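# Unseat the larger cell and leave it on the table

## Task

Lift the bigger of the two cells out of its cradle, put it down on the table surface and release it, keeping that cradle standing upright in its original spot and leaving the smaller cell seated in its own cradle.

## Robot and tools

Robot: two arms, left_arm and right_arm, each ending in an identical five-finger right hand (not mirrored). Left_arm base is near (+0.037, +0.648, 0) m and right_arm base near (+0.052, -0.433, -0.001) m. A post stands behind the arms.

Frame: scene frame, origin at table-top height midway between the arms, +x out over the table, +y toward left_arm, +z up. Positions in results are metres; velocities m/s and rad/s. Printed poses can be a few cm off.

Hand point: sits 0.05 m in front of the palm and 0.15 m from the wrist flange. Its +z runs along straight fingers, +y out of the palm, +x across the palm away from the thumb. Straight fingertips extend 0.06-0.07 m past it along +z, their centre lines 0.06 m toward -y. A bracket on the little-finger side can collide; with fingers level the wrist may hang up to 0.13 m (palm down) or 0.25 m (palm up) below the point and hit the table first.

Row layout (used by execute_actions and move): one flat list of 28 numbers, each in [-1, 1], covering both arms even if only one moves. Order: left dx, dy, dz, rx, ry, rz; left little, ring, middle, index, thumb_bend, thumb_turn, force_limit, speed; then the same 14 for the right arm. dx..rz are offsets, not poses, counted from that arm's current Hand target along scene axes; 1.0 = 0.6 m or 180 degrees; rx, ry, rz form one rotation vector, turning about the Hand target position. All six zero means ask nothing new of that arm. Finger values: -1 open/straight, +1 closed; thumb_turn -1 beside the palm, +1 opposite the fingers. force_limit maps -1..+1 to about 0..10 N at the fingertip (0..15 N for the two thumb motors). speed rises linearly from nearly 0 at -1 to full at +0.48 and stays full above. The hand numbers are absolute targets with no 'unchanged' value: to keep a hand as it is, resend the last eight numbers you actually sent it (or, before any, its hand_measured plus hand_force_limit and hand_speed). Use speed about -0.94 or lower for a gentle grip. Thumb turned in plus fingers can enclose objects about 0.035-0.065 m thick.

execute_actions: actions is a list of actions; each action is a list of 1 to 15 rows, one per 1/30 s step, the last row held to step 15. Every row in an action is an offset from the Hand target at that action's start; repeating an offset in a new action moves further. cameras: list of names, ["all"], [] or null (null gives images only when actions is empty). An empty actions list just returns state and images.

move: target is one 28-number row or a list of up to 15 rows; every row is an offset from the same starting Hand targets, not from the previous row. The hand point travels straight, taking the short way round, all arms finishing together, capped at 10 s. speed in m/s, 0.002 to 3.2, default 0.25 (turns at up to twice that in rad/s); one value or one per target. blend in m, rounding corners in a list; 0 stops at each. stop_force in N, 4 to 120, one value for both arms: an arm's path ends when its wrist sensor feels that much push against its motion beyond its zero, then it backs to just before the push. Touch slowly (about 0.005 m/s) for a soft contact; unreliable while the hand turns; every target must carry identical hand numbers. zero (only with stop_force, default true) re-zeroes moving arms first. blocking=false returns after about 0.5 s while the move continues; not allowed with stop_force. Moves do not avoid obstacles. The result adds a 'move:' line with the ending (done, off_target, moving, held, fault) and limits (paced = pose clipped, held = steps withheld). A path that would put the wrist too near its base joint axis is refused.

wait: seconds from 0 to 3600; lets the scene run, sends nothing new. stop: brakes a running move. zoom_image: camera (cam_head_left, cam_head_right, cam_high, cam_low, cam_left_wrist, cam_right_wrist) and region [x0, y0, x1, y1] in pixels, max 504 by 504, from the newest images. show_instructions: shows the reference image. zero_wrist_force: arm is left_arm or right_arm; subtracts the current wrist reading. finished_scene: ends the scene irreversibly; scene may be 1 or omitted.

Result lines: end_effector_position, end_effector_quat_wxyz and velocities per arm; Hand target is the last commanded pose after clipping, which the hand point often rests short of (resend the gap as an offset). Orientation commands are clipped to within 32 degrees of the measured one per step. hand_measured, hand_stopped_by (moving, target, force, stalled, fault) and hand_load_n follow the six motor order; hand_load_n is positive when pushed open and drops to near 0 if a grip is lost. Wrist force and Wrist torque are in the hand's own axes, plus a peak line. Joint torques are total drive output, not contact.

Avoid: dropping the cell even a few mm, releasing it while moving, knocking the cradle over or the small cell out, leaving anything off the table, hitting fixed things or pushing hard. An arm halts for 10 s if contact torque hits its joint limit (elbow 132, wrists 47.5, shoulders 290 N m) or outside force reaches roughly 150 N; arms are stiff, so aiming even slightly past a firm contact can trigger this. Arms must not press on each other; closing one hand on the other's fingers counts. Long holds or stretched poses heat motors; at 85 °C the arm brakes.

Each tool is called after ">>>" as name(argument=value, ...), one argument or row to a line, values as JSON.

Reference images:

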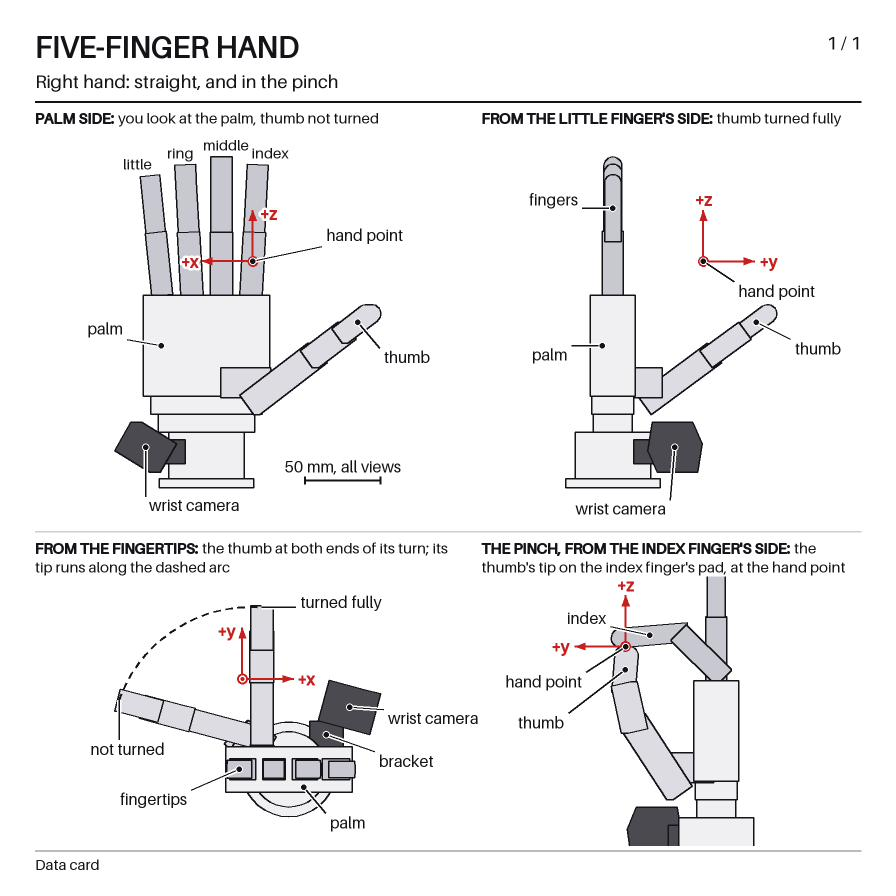

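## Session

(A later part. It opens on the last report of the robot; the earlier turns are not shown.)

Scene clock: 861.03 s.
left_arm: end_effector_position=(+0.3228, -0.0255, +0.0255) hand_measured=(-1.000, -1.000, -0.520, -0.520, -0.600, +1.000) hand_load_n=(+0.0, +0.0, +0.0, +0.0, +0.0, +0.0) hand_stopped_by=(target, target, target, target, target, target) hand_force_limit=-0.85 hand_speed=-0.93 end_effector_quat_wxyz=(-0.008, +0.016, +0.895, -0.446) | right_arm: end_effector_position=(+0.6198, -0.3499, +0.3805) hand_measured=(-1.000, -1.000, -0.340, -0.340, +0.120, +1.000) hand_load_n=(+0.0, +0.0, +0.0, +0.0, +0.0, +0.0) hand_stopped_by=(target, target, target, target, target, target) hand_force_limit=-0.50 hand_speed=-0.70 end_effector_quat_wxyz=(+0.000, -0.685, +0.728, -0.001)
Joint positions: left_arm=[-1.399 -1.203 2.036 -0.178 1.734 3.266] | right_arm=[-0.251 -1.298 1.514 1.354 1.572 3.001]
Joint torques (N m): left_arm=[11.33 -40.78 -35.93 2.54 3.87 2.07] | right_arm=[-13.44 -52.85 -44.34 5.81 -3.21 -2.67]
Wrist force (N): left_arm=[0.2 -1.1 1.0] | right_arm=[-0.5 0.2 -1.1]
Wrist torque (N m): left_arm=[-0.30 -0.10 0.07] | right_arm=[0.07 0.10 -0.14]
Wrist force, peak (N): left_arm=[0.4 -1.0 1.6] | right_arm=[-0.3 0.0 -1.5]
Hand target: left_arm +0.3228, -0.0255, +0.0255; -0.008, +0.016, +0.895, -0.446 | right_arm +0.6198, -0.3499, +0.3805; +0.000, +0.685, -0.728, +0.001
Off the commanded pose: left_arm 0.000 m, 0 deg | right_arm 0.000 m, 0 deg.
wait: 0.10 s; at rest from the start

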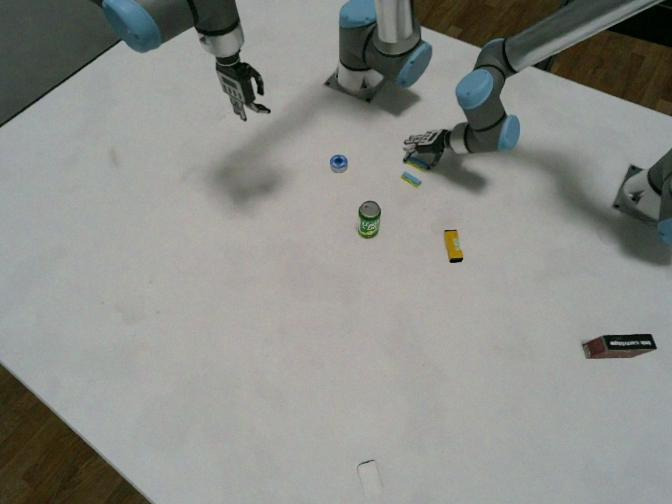

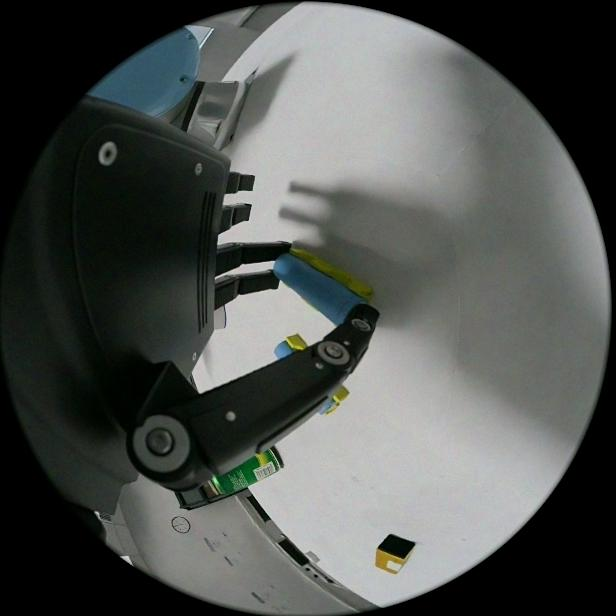

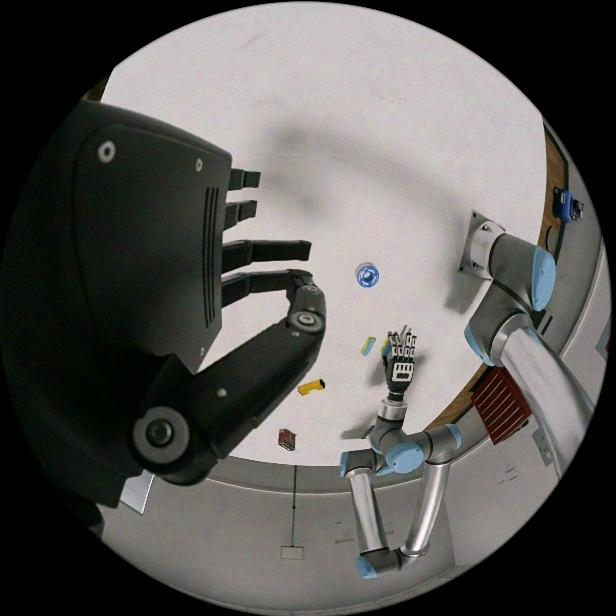

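>>> move(
  target=[0,0,0,0,0,0,-1,-1,-0.44,-0.44,-0.6,1,-0.75,-0.94,0,0,0,0,0,0,-1,-1,-0.34,-0.34,0.12,1,-0.5,-0.7],
  cameras=["cam_low","cam_high"],
)

>>> zoom_image(
  camera="cam_low",
  region=[345, 240, 405, 275],
)

>>> zoom_image(
  camera="cam_high",
  region=[400, 150, 440, 180],
)

Scene clock: 870.50 s.
left_arm: end_effector_position=(+0.3228, -0.0255, +0.0255) hand_measured=(-1.000, -1.000, -0.482, -0.470, -0.600, +1.000) hand_load_n=(+0.0, +0.0, +1.0, +1.0, +1.0, +0.0) hand_stopped_by=(target, target, force, force, target, target) hand_force_limit=-0.75 hand_speed=-0.94 end_effector_quat_wxyz=(-0.008, +0.016, +0.895, -0.446) | right_arm: end_effector_position=(+0.6198, -0.3499, +0.3805) hand_measured=(-1.000, -1.000, -0.340, -0.340, +0.120, +1.000) hand_load_n=(+0.0, +0.0, +0.0, +0.0, +0.0, +0.0) hand_stopped_by=(target, target, target, target, target, target) hand_force_limit=-0.50 hand_speed=-0.70 end_effector_quat_wxyz=(+0.000, -0.685, +0.728, -0.001)
Joint positions: left_arm=[-1.399 -1.203 2.036 -0.178 1.734 3.266] | right_arm=[-0.251 -1.298 1.514 1.354 1.572 3.001]
Joint torques (N m): left_arm=[11.36 -41.87 -35.78 2.44 3.75 2.38] | right_arm=[-14.46 -52.12 -44.27 5.58 -3.07 -2.91]
Wrist force (N): left_arm=[0.2 -2.7 -0.2] | right_arm=[-0.3 -0.1 -1.3]
Wrist torque (N m): left_arm=[-0.22 -0.10 0.07] | right_arm=[0.03 0.08 -0.14]
Wrist force, peak (N): left_arm=[0.6 -2.8 0.1] | right_arm=[-0.1 -0.2 -1.7]
Hand target: left_arm +0.3228, -0.0255, +0.0255; -0.008, +0.016, +0.895, -0.446 | right_arm +0.6198, -0.3499, +0.3805; +0.000, +0.685, -0.728, +0.001
Off the commanded pose: left_arm 0.000 m, 0 deg | right_arm 0.000 m, 0 deg.
move: done
Images, in order (width x height): cam_high 672x504, cam_low 672x504.

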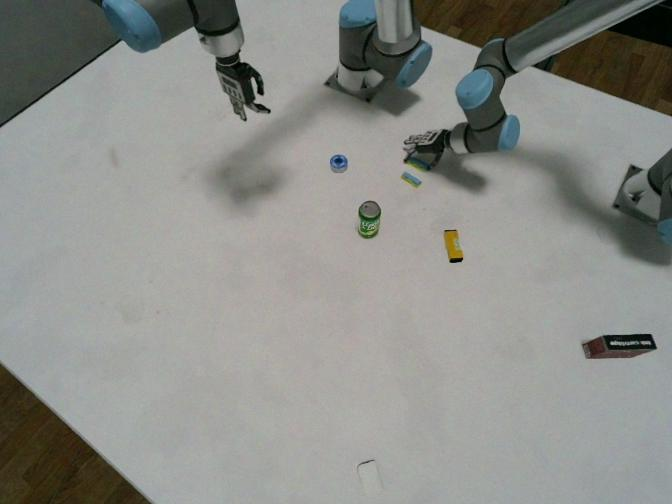

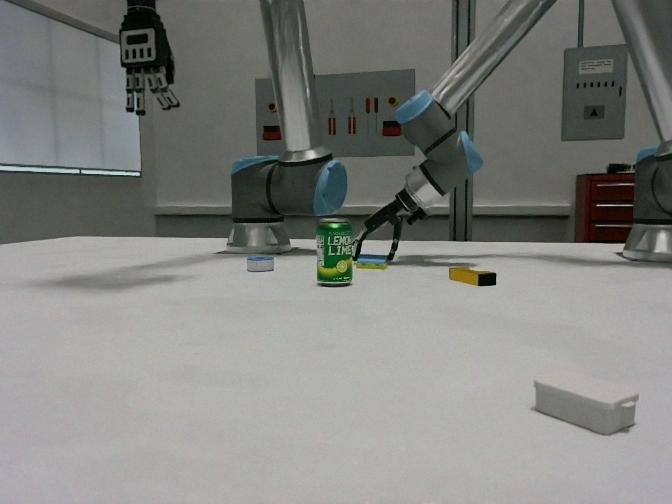

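Scaled by 8.400 from the camera's image (finer frame: 960x720).

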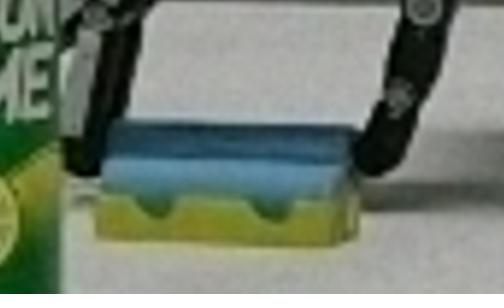

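Scaled by 12.600 from the camera's image (finer frame: 960x720).

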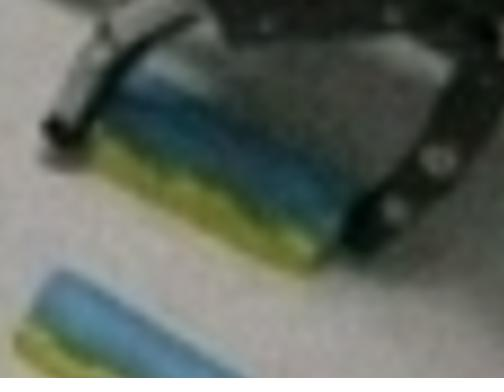

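>>> move(
  target=[0,0,0,0,0,0,-1,-1,-0.4,-0.4,-0.5,1,-0.6,-0.95,0,0,0,0,0,0,-1,-1,-0.34,-0.34,0.12,1,-0.5,-0.7],
  cameras=["cam_low","cam_high"],
)

>>> zoom_image(
  camera="cam_low",
  region=[345, 240, 405, 275],
)

>>> zoom_image(
  camera="cam_high",
  region=[400, 150, 440, 180],
)

Scene clock: 875.70 s.
left_arm: end_effector_position=(+0.3228, -0.0255, +0.0255) hand_measured=(-1.000, -1.000, -0.472, -0.462, -0.598, +1.000) hand_load_n=(+0.0, -0.5, +2.5, +2.5, +3.0, +0.0) hand_stopped_by=(target, target, force, force, force, target) hand_force_limit=-0.60 hand_speed=-0.95 end_effector_quat_wxyz=(-0.008, +0.016, +0.895, -0.446) | right_arm: end_effector_position=(+0.6198, -0.3499, +0.3805) hand_measured=(-1.000, -1.000, -0.340, -0.340, +0.120, +1.000) hand_load_n=(+0.0, +0.0, +0.0, +0.5, +0.0, +0.0) hand_stopped_by=(target, target, target, target, target, target) hand_force_limit=-0.50 hand_speed=-0.70 end_effector_quat_wxyz=(+0.000, -0.685, +0.728, -0.001)
Joint positions: left_arm=[-1.399 -1.203 2.036 -0.178 1.734 3.266] | right_arm=[-0.251 -1.298 1.514 1.354 1.572 3.001]
Joint torques (N m): left_arm=[13.95 -43.34 -34.62 2.7 3.57 2] | right_arm=[-14.92 -52.84 -44.44 5.69 -3.1 -2.87]
Wrist force (N): left_arm=[0.4 -4.6 -0.7] | right_arm=[-0.3 -0.2 -1.6]
Wrist torque (N m): left_arm=[-0.23 -0.13 0.07] | right_arm=[0.05 0.09 -0.15]
Wrist force, peak (N): left_arm=[0.6 -4.8 -0.5] | right_arm=[-0.4 -0.1 -1.6]
Hand target: left_arm +0.3228, -0.0255, +0.0255; -0.008, +0.016, +0.895, -0.446 | right_arm +0.6198, -0.3499, +0.3805; +0.000, +0.685, -0.728, +0.001
Off the commanded pose: left_arm 0.000 m, 0 deg | right_arm 0.000 m, 0 deg.
move: done
Images, in order (width x height): cam_high 672x504, cam_low 672x504.

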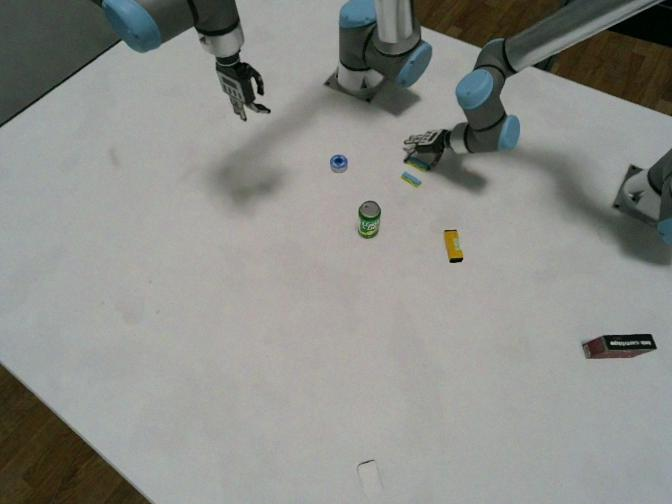

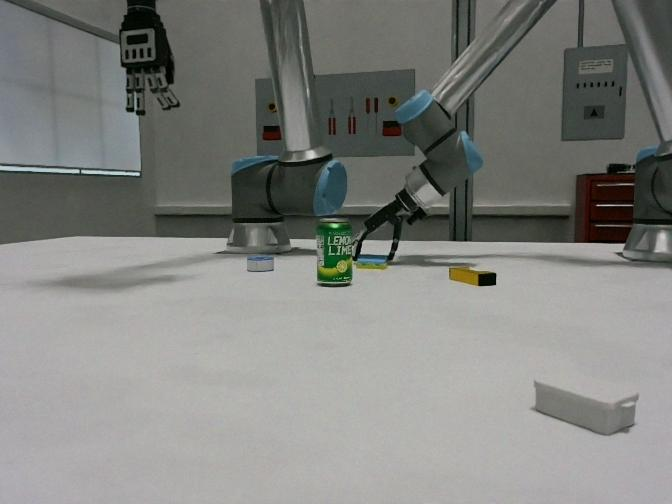

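Scaled by 8.400 from the camera's image (finer frame: 960x720).

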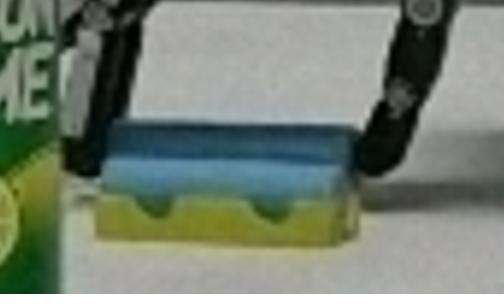

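Scaled by 12.600 from the camera's image (finer frame: 960x720).

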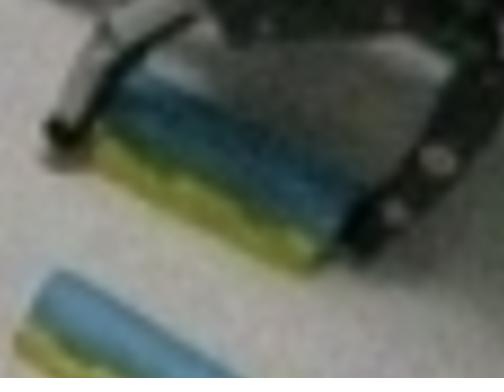

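>>> move(
  target=[0,0,0.0025,0,0,0,-1,-1,-0.4,-0.4,-0.5,1,-0.6,-0.95,0,0,0,0,0,0,-1,-1,-0.34,-0.34,0.12,1,-0.5,-0.7],
  speed=0.005,
  cameras=["cam_low","cam_high"],
)

>>> zoom_image(
  camera="cam_low",
  region=[345, 240, 405, 275],
)

>>> zoom_image(
  camera="cam_high",
  region=[400, 150, 440, 180],
)

Scene clock: 882.30 s.
left_arm: end_effector_position=(+0.3228, -0.0255, +0.0269) hand_measured=(-1.000, -1.000, -0.472, -0.462, -0.598, +1.000) hand_load_n=(+0.0, +0.0, +2.0, +2.0, +3.5, +0.0) hand_stopped_by=(target, target, force, force, force, target) hand_force_limit=-0.60 hand_speed=-0.95 end_effector_quat_wxyz=(-0.008, +0.016, +0.895, -0.446) | right_arm: end_effector_position=(+0.6198, -0.3499, +0.3805) hand_measured=(-1.000, -1.000, -0.340, -0.340, +0.120, +1.000) hand_load_n=(+0.0, +0.0, +0.0, +0.0, +0.0, +0.0) hand_stopped_by=(target, target, target, target, target, target) hand_force_limit=-0.50 hand_speed=-0.70 end_effector_quat_wxyz=(+0.000, -0.685, +0.728, -0.001)
Joint positions: left_arm=[-1.399 -1.205 2.035 -0.175 1.734 3.266] | right_arm=[-0.251 -1.298 1.514 1.354 1.572 3.001]
Joint torques (N m): left_arm=[12.37 -78.07 -37.84 2.22 3.56 2.36] | right_arm=[-13.98 -52.76 -44.6 5.64 -2.59 -2.68]
Wrist force (N): left_arm=[0.2 -0.3 1.6] | right_arm=[-0.1 -0.2 -1.3]
Wrist torque (N m): left_arm=[-0.26 -0.11 0.09] | right_arm=[0.02 0.05 -0.14]
Wrist force, peak (N): left_arm=[0.6 -5.0 -1.0] | right_arm=[0.0 0.0 -1.6]
Hand target: left_arm +0.3228, -0.0255, +0.0270; -0.008, +0.016, +0.895, -0.446 | right_arm +0.6198, -0.3499, +0.3805; +0.000, +0.685, -0.728, +0.001
Off the commanded pose: left_arm 0.000 m, 0 deg | right_arm 0.000 m, 0 deg.
move: done
Images, in order (width x height): cam_high 672x504, cam_low 672x504.

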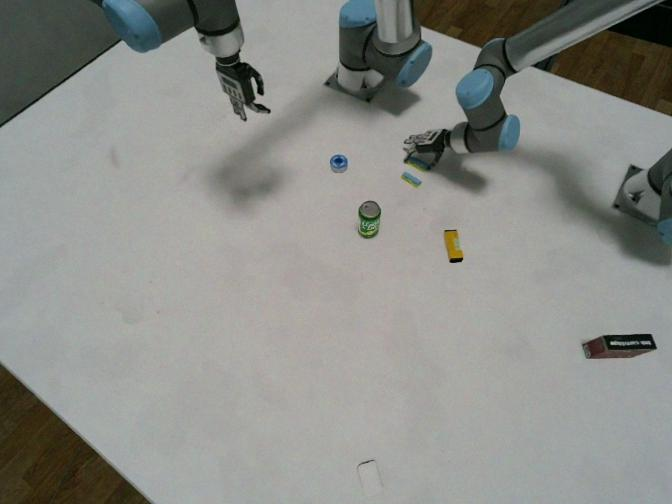

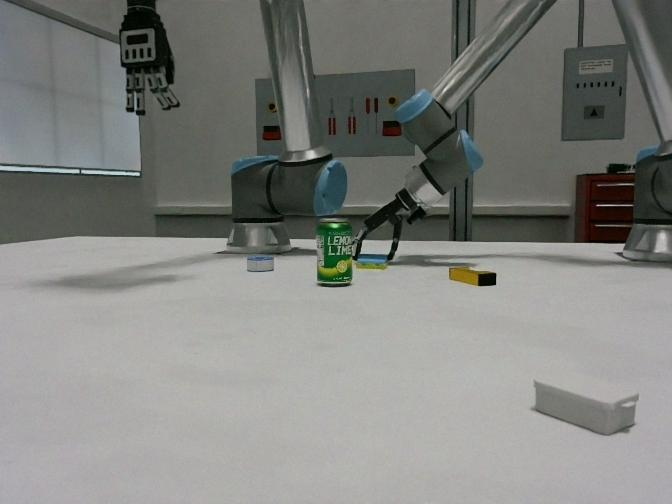

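Scaled by 8.400 from the camera's image (finer frame: 960x720).

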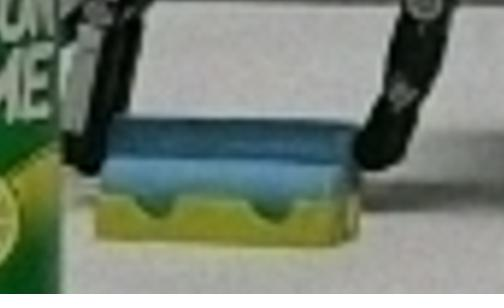

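Scaled by 12.600 from the camera's image (finer frame: 960x720).

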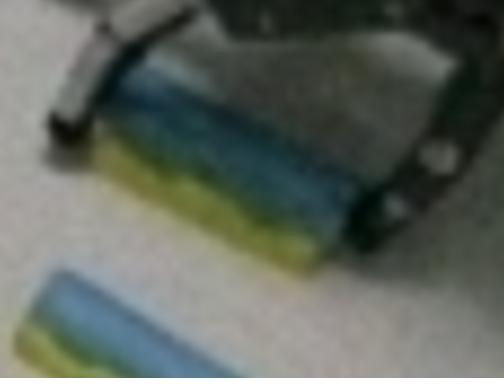

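>>> move(
  target=[0,0,0,0,0,0,-1,-1,-0.36,-0.36,-0.45,1,-0.42,-0.95,0,0,0,0,0,0,-1,-1,-0.34,-0.34,0.12,1,-0.5,-0.7],
)

>>> move(
  target=[0,0,0.01,0,0,0,-1,-1,-0.36,-0.36,-0.45,1,-0.42,-0.95,0,0,0,0,0,0,-1,-1,-0.34,-0.34,0.12,1,-0.5,-0.7],
  speed=0.01,
  cameras=["cam_low","cam_high","cam_left_wrist"],
)

>>> zoom_image(
  camera="cam_low",
  region=[345, 240, 405, 275],
)

>>> zoom_image(
  camera="cam_high",
  region=[400, 150, 440, 180],
)

>>> zoom_image(
  camera="cam_left_wrist",
  region=[250, 230, 410, 390],
)

Scene clock: 889.37 s.
left_arm: end_effector_position=(+0.3228, -0.0255, +0.0270) hand_measured=(-1.000, -1.000, -0.456, -0.448, -0.598, +1.000) hand_load_n=(+0.0, +0.0, +3.5, +2.5, +7.0, +0.5) hand_stopped_by=(target, target, force, force, force, target) hand_force_limit=-0.42 hand_speed=-0.95 end_effector_quat_wxyz=(-0.008, +0.016, +0.895, -0.446) | right_arm: end_effector_position=(+0.6198, -0.3499, +0.3805) hand_measured=(-1.000, -1.000, -0.340, -0.340, +0.120, +1.000) hand_load_n=(+0.0, +0.0, +0.0, +0.0, +0.0, +0.0) hand_stopped_by=(target, target, target, target, target, target) hand_force_limit=-0.50 hand_speed=-0.70 end_effector_quat_wxyz=(+0.000, -0.685, +0.728, -0.001)
Joint positions: left_arm=[-1.399 -1.205 2.035 -0.175 1.734 3.266] | right_arm=[-0.251 -1.298 1.514 1.354 1.572 3.001]
Joint torques (N m): left_arm=[11.88 -84.16 -38.8 0.36 3.51 1.78] | right_arm=[-13.56 -53.24 -44.48 5.58 -2.85 -2.7]
Wrist force (N): left_arm=[0.4 -0.4 1.4] | right_arm=[-0.5 0.1 -1.3]
Wrist torque (N m): left_arm=[-0.25 -0.13 0.10] | right_arm=[0.06 0.10 -0.16]
Wrist force, peak (N): left_arm=[0.9 -0.6 1.7] | right_arm=[-0.3 -0.1 -1.6]
Hand target: left_arm +0.3228, -0.0255, +0.0270; -0.008, +0.016, +0.895, -0.446 | right_arm +0.6198, -0.3499, +0.3805; +0.000, +0.685, -0.728, +0.001
Off the commanded pose: left_arm 0.000 m, 0 deg | right_arm 0.000 m, 0 deg.
move: done

Scene clock: 890.20 s.
left_arm: end_effector_position=(+0.3228, -0.0255, +0.0331) hand_measured=(-1.000, -1.000, -0.456, -0.448, -0.598, +1.000) hand_load_n=(+0.0, +0.0, +4.0, +3.0, +6.5, +0.0) hand_stopped_by=(target, target, force, force, force, target) hand_force_limit=-0.42 hand_speed=-0.95 end_effector_quat_wxyz=(-0.008, +0.016, +0.895, -0.446) | right_arm: end_effector_position=(+0.6198, -0.3499, +0.3805) hand_measured=(-1.000, -1.000, -0.340, -0.340, +0.120, +1.000) hand_load_n=(+0.0, +0.0, +0.0, +0.0, +0.0, +0.0) hand_stopped_by=(target, target, target, target, target, target) hand_force_limit=-0.50 hand_speed=-0.70 end_effector_quat_wxyz=(+0.000, -0.685, +0.728, -0.001)
Joint positions: left_arm=[-1.399 -1.213 2.032 -0.164 1.734 3.266] | right_arm=[-0.251 -1.298 1.514 1.354 1.572 3.001]
Joint torques (N m): left_arm=[11.39 -58.55 -33.91 0.77 3.86 1.89] | right_arm=[-14.47 -52.4 -44.22 5.5 -2.78 -2.65]
Wrist force (N): left_arm=[0.5 -0.5 1.8] | right_arm=[-0.4 0.0 -1.4]
Wrist torque (N m): left_arm=[-0.29 -0.15 0.09] | right_arm=[0.06 0.10 -0.15]
Wrist force, peak (N): left_arm=[0.8 -0.3 1.9] | right_arm=[-0.7 0.0 -1.5]
Hand target: left_arm +0.3228, -0.0255, +0.0330; -0.008, +0.016, +0.895, -0.446 | right_arm +0.6198, -0.3499, +0.3805; +0.000, +0.685, -0.728, +0.001
Off the commanded pose: left_arm 0.000 m, 0 deg | right_arm 0.000 m, 0 deg.
move: done
Images, in order (width x height): cam_high 672x504, cam_low 672x504, cam_left_wrist 616x616.

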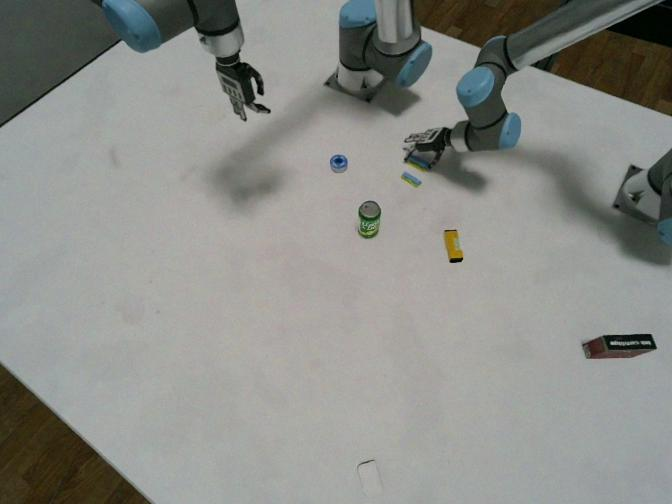

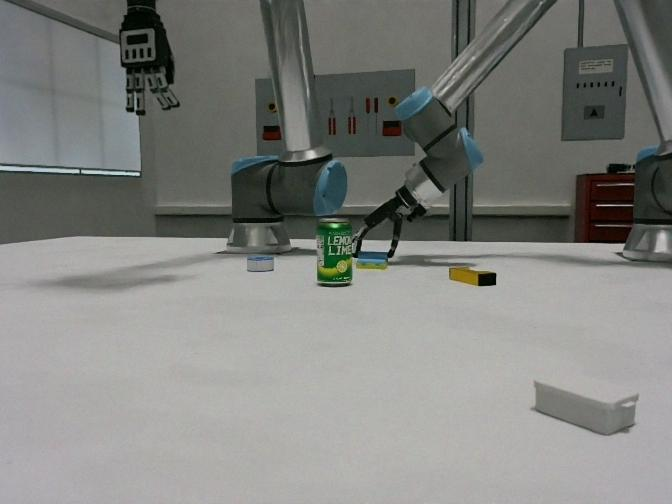

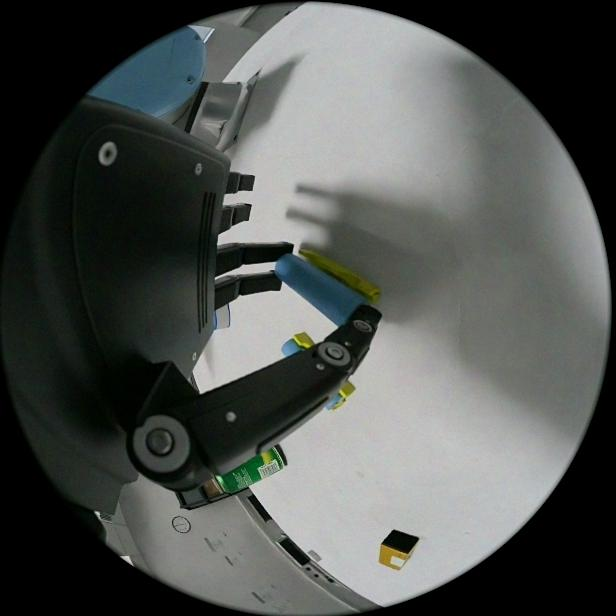

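Scaled by 8.400 from the camera's image (finer frame: 960x720).

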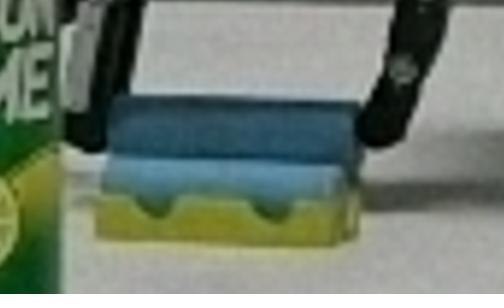

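Scaled by 12.600 from the camera's image (finer frame: 960x720).

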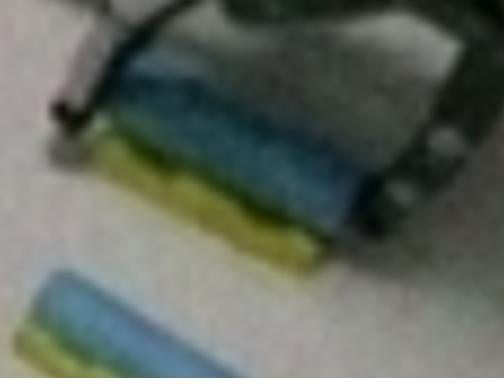

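Scaled by 3.150 from the camera's image (finer frame: 880x880).

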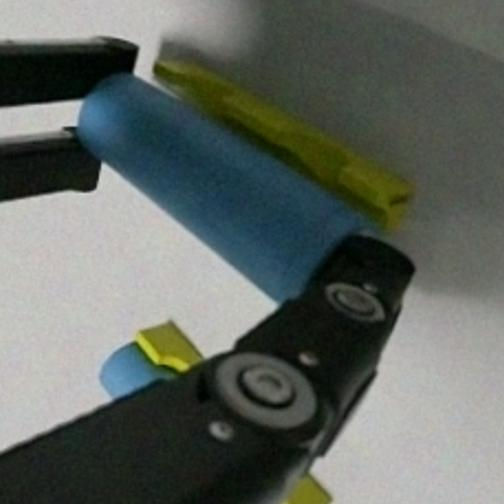

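>>> move(
  target=[
    [0,0,0.075,0,0,0,-1,-1,-0.36,-0.36,-0.45,1,-0.42,-0.95,0,0,0,0,0,0,-1,-1,-0.34,-0.34,0.12,1,-0.5,-0.7],
    [0,0.2425,0.075,0,0,0,-1,-1,-0.36,-0.36,-0.45,1,-0.42,-0.95,0,0,0,0,0,0,-1,-1,-0.34,-0.34,0.12,1,-0.5,-0.7],
  ],
  speed=[0.04,0.08],
  blend=[0.015,0],
  cameras=["cam_low","cam_high","cam_left_wrist"],
)

>>> zoom_image(
  camera="cam_low",
  region=[345, 215, 455, 275],
)

>>> zoom_image(
  camera="cam_high",
  region=[390, 120, 490, 200],
)

Scene clock: 902.03 s.
left_arm: end_effector_position=(+0.3228, +0.1200, +0.0781) hand_measured=(-1.000, -1.000, -0.456, -0.448, -0.598, +1.000) hand_load_n=(+0.0, +0.0, +4.0, +2.5, +7.0, +0.5) hand_stopped_by=(target, target, force, force, force, target) hand_force_limit=-0.42 hand_speed=-0.95 end_effector_quat_wxyz=(-0.008, +0.016, +0.895, -0.447) | right_arm: end_effector_position=(+0.6198, -0.3499, +0.3805) hand_measured=(-1.000, -1.000, -0.340, -0.340, +0.120, +1.000) hand_load_n=(+0.0, +0.0, +0.0, +0.0, -0.5, +0.0) hand_stopped_by=(target, target, target, target, target, target) hand_force_limit=-0.50 hand_speed=-0.70 end_effector_quat_wxyz=(+0.000, -0.685, +0.728, -0.001)
Joint positions: left_arm=[-1.337 -1.452 2.246 -0.131 1.784 3.305] | right_arm=[-0.251 -1.298 1.514 1.354 1.572 3.001]
Joint torques (N m): left_arm=[-11.6 -18.26 -41.13 2.41 -3.34 -1.85] | right_arm=[-13.18 -52.83 -44.79 5.39 -2.73 -2.55]
Wrist force (N): left_arm=[0.3 -0.3 1.7] | right_arm=[-0.1 0.1 -1.2]
Wrist torque (N m): left_arm=[-0.30 -0.11 -0.12] | right_arm=[0.06 0.05 -0.13]
Wrist force, peak (N): left_arm=[0.7 -0.1 2.5] | right_arm=[-0.4 0.1 -1.7]
Hand target: left_arm +0.3228, +0.1200, +0.0780; -0.008, +0.016, +0.895, -0.446 | right_arm +0.6198, -0.3499, +0.3805; +0.000, +0.685, -0.728, +0.001
Off the commanded pose: left_arm 0.000 m, 0 deg | right_arm 0.000 m, 0 deg.
move: done
Images, in order (width x height): cam_high 672x504, cam_low 672x504, cam_left_wrist 616x616.

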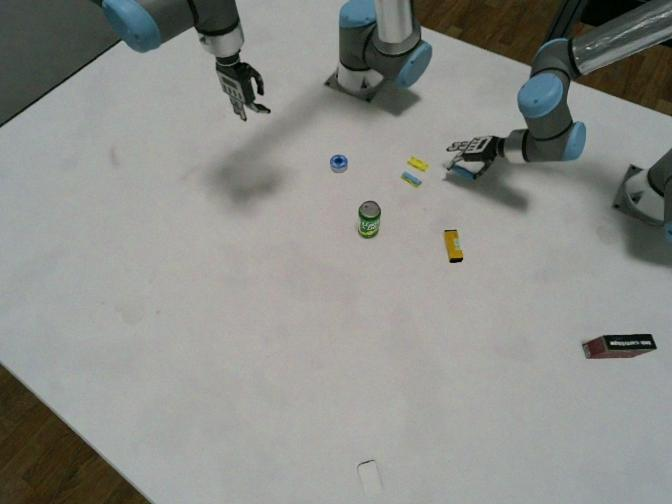

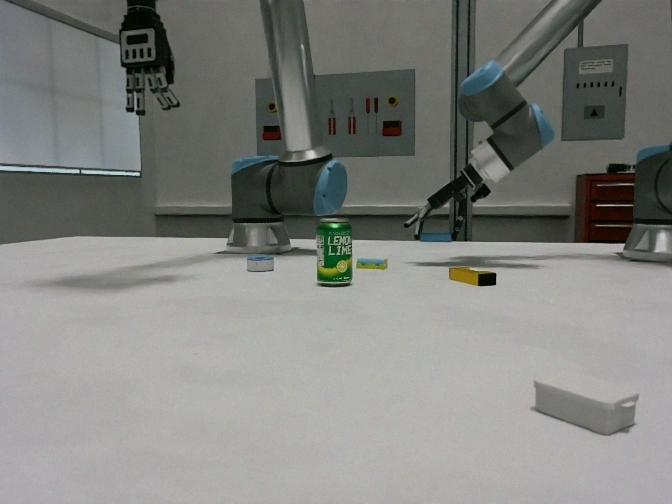

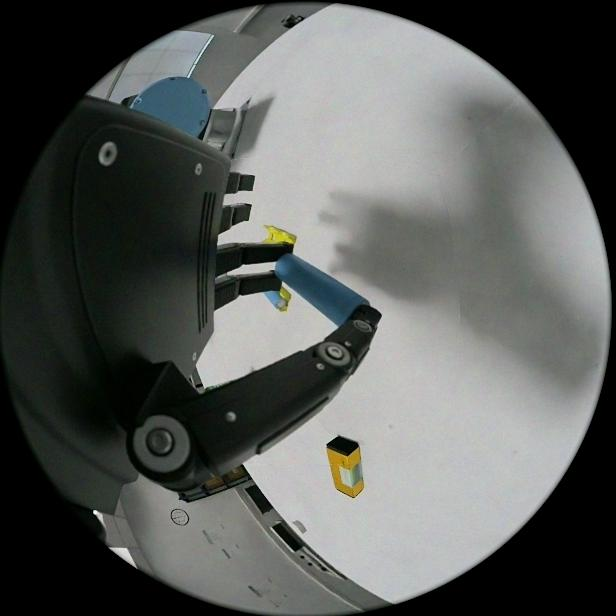

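Scaled by 4.582 from the camera's image (finer frame: 960x720).

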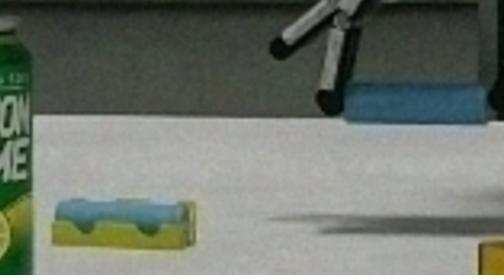

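Scaled by 5.040 from the camera's image (finer frame: 960x720).

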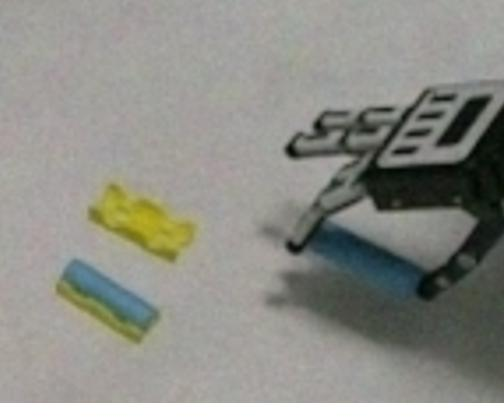

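>>> move(
  target=[0,0,-0.0783,0,0,0,-1,-1,-0.36,-0.36,-0.45,1,-0.42,-0.95,0,0,0,0,0,0,-1,-1,-0.34,-0.34,0.12,1,-0.5,-0.7],
  speed=0.05,
)

>>> move(
  target=[0,0,-0.0117,0,0,0,-1,-1,-0.36,-0.36,-0.45,1,-0.42,-0.95,0,0,0,0,0,0,-1,-1,-0.34,-0.34,0.12,1,-0.5,-0.7],
  speed=0.003,
  stop_force=4,
  cameras=["cam_low"],
)

>>> zoom_image(
  camera="cam_low",
  region=[400, 235, 460, 275],
)

Scene clock: 908.33 s.
left_arm: end_effector_position=(+0.3227, +0.1202, +0.0308) hand_measured=(-1.000, -1.000, -0.456, -0.448, -0.598, +1.000) hand_load_n=(-0.5, +0.0, +3.5, +2.5, +7.0, +0.5) hand_stopped_by=(target, target, force, force, force, target) hand_force_limit=-0.42 hand_speed=-0.95 end_effector_quat_wxyz=(-0.008, +0.016, +0.895, -0.446) | right_arm: end_effector_position=(+0.6198, -0.3499, +0.3805) hand_measured=(-1.000, -1.000, -0.340, -0.340, +0.120, +1.000) hand_load_n=(+0.0, +0.0, +0.0, +0.0, +0.0, +0.0) hand_stopped_by=(target, target, target, target, target, target) hand_force_limit=-0.50 hand_speed=-0.70 end_effector_quat_wxyz=(+0.000, -0.685, +0.728, -0.001)
Joint positions: left_arm=[-1.337 -1.377 2.277 -0.236 1.783 3.305] | right_arm=[-0.251 -1.298 1.514 1.354 1.572 3.001]
Joint torques (N m): left_arm=[-7.01 -68.69 -36.67 4.01 -3.76 -1.63] | right_arm=[-12.56 -51.82 -44.15 5.76 -2.72 -2.7]
Wrist force (N): left_arm=[0.6 -0.1 1.6] | right_arm=[0.1 0.3 -1.4]
Wrist torque (N m): left_arm=[-0.27 -0.14 -0.07] | right_arm=[0.10 0.02 -0.11]
Wrist force, peak (N): left_arm=[0.8 0.5 2.2] | right_arm=[-0.5 -0.3 -1.6]
Hand target: left_arm +0.3228, +0.1200, +0.0310; -0.008, +0.016, +0.895, -0.446 | right_arm +0.6198, -0.3499, +0.3805; +0.000, +0.685, -0.728, +0.001
Off the commanded pose: left_arm 0.000 m, 0 deg | right_arm 0.000 m, 0 deg.
move: done

Scene clock: 911.27 s.
left_arm: end_effector_position=(+0.3228, +0.1200, +0.0239) hand_measured=(-1.000, -1.000, -0.456, -0.448, -0.598, +1.000) hand_load_n=(+0.0, +0.0, +4.0, +2.5, +7.0, +0.5) hand_stopped_by=(target, target, force, force, force, target) hand_force_limit=-0.42 hand_speed=-0.95 end_effector_quat_wxyz=(-0.008, +0.016, +0.895, -0.446) | right_arm: end_effector_position=(+0.6198, -0.3499, +0.3805) hand_measured=(-1.000, -1.000, -0.340, -0.340, +0.120, +1.000) hand_load_n=(+0.0, +0.5, +0.0, +0.0, +0.0, +0.0) hand_stopped_by=(target, target, target, target, target, target) hand_force_limit=-0.50 hand_speed=-0.70 end_effector_quat_wxyz=(+0.000, -0.685, +0.728, -0.001)
Joint positions: left_arm=[-1.337 -1.365 2.28 -0.252 1.783 3.305] | right_arm=[-0.251 -1.298 1.514 1.354 1.572 3.001]
Joint torques (N m): left_arm=[4.88 -38.52 -21.74 2.22 -1.31 -1.73] | right_arm=[-12.61 -50.83 -44.23 5.57 -2.61 -2.61]
Wrist force (N): left_arm=[0.6 0.0 1.7] | right_arm=[-0.4 0.1 -1.2]
Wrist torque (N m): left_arm=[-0.27 -0.15 -0.06] | right_arm=[0.05 0.09 -0.15]
Wrist force, peak (N): left_arm=[0.9 0.1 2.2] | right_arm=[-0.6 0.0 -1.5]
Hand target: left_arm +0.3228, +0.1200, +0.0240; -0.008, +0.016, +0.895, -0.446 | right_arm +0.6198, -0.3499, +0.3805; +0.000, +0.685, -0.728, +0.001
Off the commanded pose: left_arm 0.000 m, 0 deg | right_arm 0.000 m, 0 deg.
move: done

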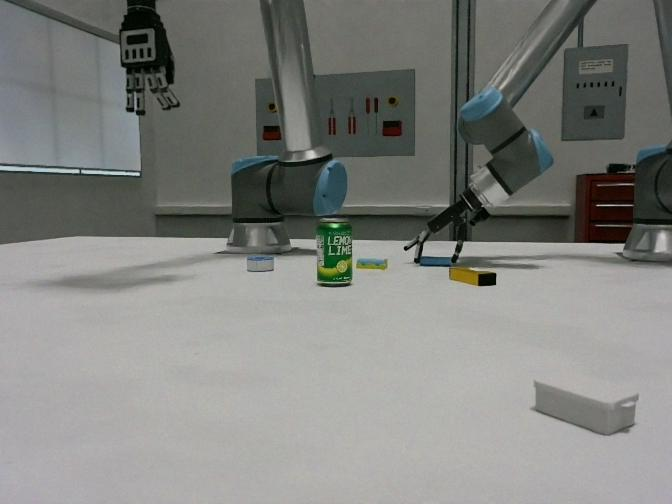

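Scaled by 8.400 from the camera's image (finer frame: 960x720).

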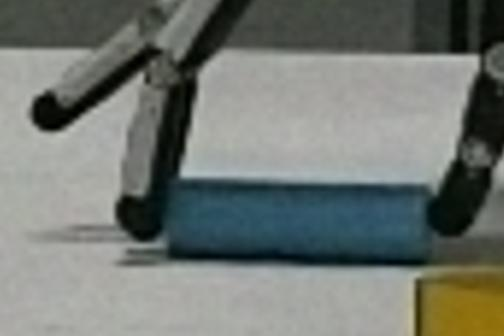

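>>> move(
  target=[0,0,-0.0017,0,0,0,-1,-1,-0.36,-0.36,-0.45,1,-0.42,-0.95,0,0,0,0,0,0,-1,-1,-0.34,-0.34,0.12,1,-0.5,-0.7],
  speed=0.003,
  cameras=["cam_low"],
)

>>> zoom_image(
  camera="cam_low",
  region=[400, 235, 460, 275],
)

Scene clock: 916.63 s.
left_arm: end_effector_position=(+0.3228, +0.1200, +0.0230) hand_measured=(-1.000, -1.000, -0.456, -0.448, -0.598, +1.000) hand_load_n=(-0.5, +0.0, +4.5, +3.0, +6.5, +0.5) hand_stopped_by=(target, target, force, force, force, target) hand_force_limit=-0.42 hand_speed=-0.95 end_effector_quat_wxyz=(-0.008, +0.016, +0.895, -0.446) | right_arm: end_effector_position=(+0.6198, -0.3499, +0.3805) hand_measured=(-1.000, -1.000, -0.340, -0.340, +0.120, +1.000) hand_load_n=(+0.0, +0.0, +0.0, -0.5, +0.0, +0.0) hand_stopped_by=(target, target, target, target, target, target) hand_force_limit=-0.50 hand_speed=-0.70 end_effector_quat_wxyz=(+0.000, -0.685, +0.728, -0.001)
Joint positions: left_arm=[-1.337 -1.364 2.281 -0.255 1.783 3.305] | right_arm=[-0.251 -1.298 1.514 1.354 1.572 3.001]
Joint torques (N m): left_arm=[10.42 -20.24 -15.31 1.09 0.93 -1.6] | right_arm=[-13 -52.09 -44.07 5.53 -2.75 -2.66]
Wrist force (N): left_arm=[0.7 -5.0 -4.1] | right_arm=[-0.6 0.0 -1.0]
Wrist torque (N m): left_arm=[-0.26 -0.11 -0.08] | right_arm=[0.04 0.11 -0.16]
Wrist force, peak (N): left_arm=[0.2 -5.3 -4.7] | right_arm=[-0.8 -0.3 -1.5]
Hand target: left_arm +0.3228, +0.1200, +0.0230; -0.008, +0.016, +0.895, -0.446 | right_arm +0.6198, -0.3499, +0.3805; +0.000, +0.685, -0.728, +0.001
Off the commanded pose: left_arm 0.000 m, 0 deg | right_arm 0.000 m, 0 deg.
move: done

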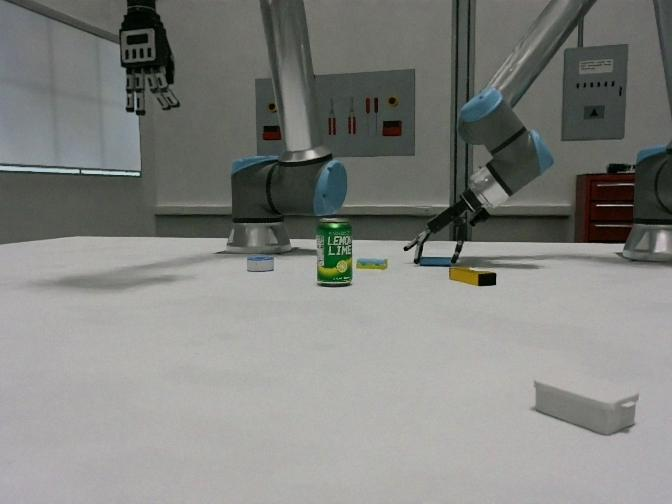

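Scaled by 8.400 from the camera's image (finer frame: 960x720).

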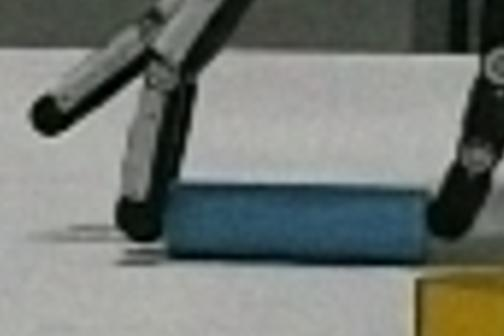

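>>> move(
  target=[0,0,0.001,0,0,0,-1,-1,-0.36,-0.36,-0.45,1,-0.42,-0.95,0,0,0,0,0,0,-1,-1,-0.34,-0.34,0.12,1,-0.5,-0.7],
  speed=0.003,
)

Scene clock: 920.23 s.
left_arm: end_effector_position=(+0.3227, +0.1201, +0.0235) hand_measured=(-1.000, -1.000, -0.456, -0.448, -0.598, +1.000) hand_load_n=(+0.0, +0.0, +4.0, +3.0, +7.0, +0.5) hand_stopped_by=(target, target, force, force, force, target) hand_force_limit=-0.42 hand_speed=-0.95 end_effector_quat_wxyz=(-0.008, +0.016, +0.895, -0.446) | right_arm: end_effector_position=(+0.6198, -0.3499, +0.3805) hand_measured=(-1.000, -1.000, -0.340, -0.340, +0.120, +1.000) hand_load_n=(+0.0, +0.0, +0.0, +0.0, +0.0, +0.0) hand_stopped_by=(target, target, target, target, target, target) hand_force_limit=-0.50 hand_speed=-0.70 end_effector_quat_wxyz=(+0.000, -0.685, +0.728, -0.001)
Joint positions: left_arm=[-1.337 -1.365 2.281 -0.253 1.783 3.305] | right_arm=[-0.251 -1.298 1.514 1.354 1.572 3.001]
Joint torques (N m): left_arm=[12.23 -67.57 -36.11 1.41 3.06 -1.47] | right_arm=[-12.19 -53.17 -44.22 5.61 -2.68 -2.52]
Wrist force (N): left_arm=[0.3 0.4 1.4] | right_arm=[-0.1 0.0 -1.3]
Wrist torque (N m): left_arm=[-0.19 -0.10 -0.07] | right_arm=[0.05 0.05 -0.13]
Wrist force, peak (N): left_arm=[0.4 -6.1 -4.3] | right_arm=[-0.5 -0.1 -1.6]
Hand target: left_arm +0.3228, +0.1200, +0.0236; -0.008, +0.016, +0.895, -0.446 | right_arm +0.6198, -0.3499, +0.3805; +0.000, +0.685, -0.728, +0.001
Off the commanded pose: left_arm 0.000 m, 0 deg | right_arm 0.000 m, 0 deg.
move: done

>>> move(
  target=[0,0,-0.0006,0,0,0,-1,-1,-0.36,-0.36,-0.45,1,-0.42,-0.95,0,0,0,0,0,0,-1,-1,-0.34,-0.34,0.12,1,-0.5,-0.7],
  speed=0.003,
)

Scene clock: 924.10 s.
left_arm: end_effector_position=(+0.3228, +0.1199, +0.0233) hand_measured=(-1.000, -1.000, -0.456, -0.448, -0.598, +1.000) hand_load_n=(+0.0, +0.0, +4.0, +3.0, +7.0, +0.0) hand_stopped_by=(target, target, force, force, force, target) hand_force_limit=-0.42 hand_speed=-0.95 end_effector_quat_wxyz=(-0.008, +0.016, +0.895, -0.446) | right_arm: end_effector_position=(+0.6198, -0.3499, +0.3805) hand_measured=(-1.000, -1.000, -0.340, -0.340, +0.120, +1.000) hand_load_n=(+0.0, +0.0, +0.5, +0.0, +0.0, +0.0) hand_stopped_by=(target, target, target, target, target, target) hand_force_limit=-0.50 hand_speed=-0.70 end_effector_quat_wxyz=(+0.000, -0.685, +0.728, -0.001)
Joint positions: left_arm=[-1.337 -1.364 2.281 -0.254 1.783 3.305] | right_arm=[-0.251 -1.298 1.514 1.354 1.572 3.001]
Joint torques (N m): left_arm=[10.5 -21.25 -17.07 1.61 3.5 -1.32] | right_arm=[-11.71 -52.94 -44.52 5.6 -2.63 -2.53]
Wrist force (N): left_arm=[0.7 -0.3 2.1] | right_arm=[-0.1 0.0 -1.1]
Wrist torque (N m): left_arm=[-0.33 -0.17 -0.07] | right_arm=[0.03 0.05 -0.13]
Wrist force, peak (N): left_arm=[0.8 -0.5 2.2] | right_arm=[-0.2 -0.1 -1.7]
Hand target: left_arm +0.3228, +0.1200, +0.0232; -0.008, +0.016, +0.895, -0.446 | right_arm +0.6198, -0.3499, +0.3805; +0.000, +0.685, -0.728, +0.001
Off the commanded pose: left_arm 0.000 m, 0 deg | right_arm 0.000 m, 0 deg.
move: done

>>> move(
  target=[0,0,-0.0005,0,0,0,-1,-1,-0.36,-0.36,-0.45,1,-0.42,-0.95,0,0,0,0,0,0,-1,-1,-0.34,-0.34,0.12,1,-0.5,-0.7],
  speed=0.003,
)

Scene clock: 926.53 s.
left_arm: end_effector_position=(+0.3228, +0.1200, +0.0229) hand_measured=(-1.000, -1.000, -0.456, -0.448, -0.598, +1.000) hand_load_n=(+0.0, +0.0, +4.0, +3.0, +6.5, +0.0) hand_stopped_by=(target, target, force, force, force, target) hand_force_limit=-0.42 hand_speed=-0.95 end_effector_quat_wxyz=(-0.008, +0.016, +0.895, -0.446) | right_arm: end_effector_position=(+0.6198, -0.3499, +0.3805) hand_measured=(-1.000, -1.000, -0.340, -0.340, +0.120, +1.000) hand_load_n=(+0.0, +0.0, +0.0, +0.0, +0.0, +0.0) hand_stopped_by=(target, target, target, target, target, target) hand_force_limit=-0.50 hand_speed=-0.70 end_effector_quat_wxyz=(+0.000, -0.685, +0.728, -0.001)
Joint positions: left_arm=[-1.337 -1.364 2.281 -0.255 1.783 3.305] | right_arm=[-0.251 -1.298 1.514 1.354 1.572 3.001]
Joint torques (N m): left_arm=[11.61 -25.41 -16.13 0.43 3.41 -1.2] | right_arm=[-10.74 -50.55 -44.18 5.49 -2.43 -2.44]
Wrist force (N): left_arm=[0.3 -4.7 -3.7] | right_arm=[-0.6 -0.4 -1.0]
Wrist torque (N m): left_arm=[-0.28 -0.06 -0.11] | right_arm=[-0.02 0.11 -0.17]
Wrist force, peak (N): left_arm=[-0.2 -5.0 -3.9] | right_arm=[-0.7 -0.4 -1.5]
Hand target: left_arm +0.3228, +0.1200, +0.0229; -0.008, +0.016, +0.895, -0.446 | right_arm +0.6198, -0.3499, +0.3805; +0.000, +0.685, -0.728, +0.001
Off the commanded pose: left_arm 0.000 m, 0 deg | right_arm 0.000 m, 0 deg.
move: done

>>> move(
  target=[0,0,0.0,0,0,0,-1,-1,-0.53,-0.53,-0.66,1,-0.42,-0.9,0,0,0,0,0,0,-1,-1,-0.34,-0.34,0.12,1,-0.5,-0.7],
  cameras=["cam_low"],
)

>>> zoom_image(
  camera="cam_low",
  region=[400, 235, 460, 275],
)

Scene clock: 932.43 s.
left_arm: end_effector_position=(+0.3228, +0.1200, +0.0229) hand_measured=(-1.000, -1.000, -0.530, -0.530, -0.660, +1.000) hand_load_n=(+0.0, +0.0, +0.0, +0.0, +0.0, +0.0) hand_stopped_by=(target, target, target, target, target, target) hand_force_limit=-0.42 hand_speed=-0.90 end_effector_quat_wxyz=(-0.008, +0.016, +0.895, -0.446) | right_arm: end_effector_position=(+0.6198, -0.3499, +0.3805) hand_measured=(-1.000, -1.000, -0.340, -0.340, +0.120, +1.000) hand_load_n=(+0.0, +0.0, +0.0, +0.0, +0.0, +0.0) hand_stopped_by=(target, target, target, target, target, target) hand_force_limit=-0.50 hand_speed=-0.70 end_effector_quat_wxyz=(+0.000, -0.685, +0.728, -0.001)
Joint positions: left_arm=[-1.337 -1.364 2.281 -0.255 1.783 3.305] | right_arm=[-0.251 -1.298 1.514 1.354 1.572 3.001]
Joint torques (N m): left_arm=[12.5 -62.11 -21.71 2.36 3.54 -1.52] | right_arm=[-11.35 -50.53 -44.22 5.7 -2.22 -2.46]
Wrist force (N): left_arm=[0.7 -0.8 1.3] | right_arm=[-0.3 0.0 -1.2]
Wrist torque (N m): left_arm=[-0.30 -0.15 -0.07] | right_arm=[0.05 0.08 -0.14]
Wrist force, peak (N): left_arm=[0.4 -5.3 -4.4] | right_arm=[-0.5 -0.1 -1.7]
Hand target: left_arm +0.3228, +0.1200, +0.0229; -0.008, +0.016, +0.895, -0.446 | right_arm +0.6198, -0.3499, +0.3805; +0.000, +0.685, -0.728, +0.001
Off the commanded pose: left_arm 0.000 m, 0 deg | right_arm 0.000 m, 0 deg.
move: done

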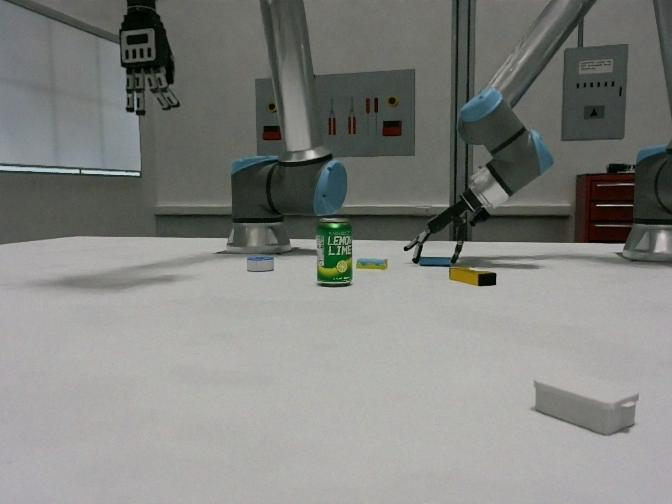

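Scaled by 8.400 from the camera's image (finer frame: 960x720).

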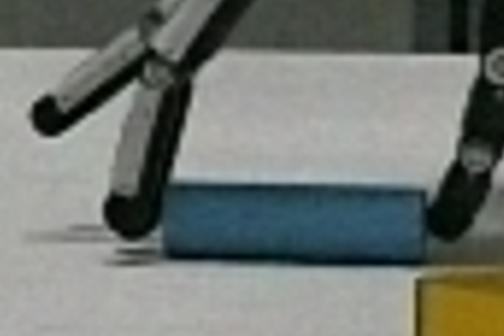

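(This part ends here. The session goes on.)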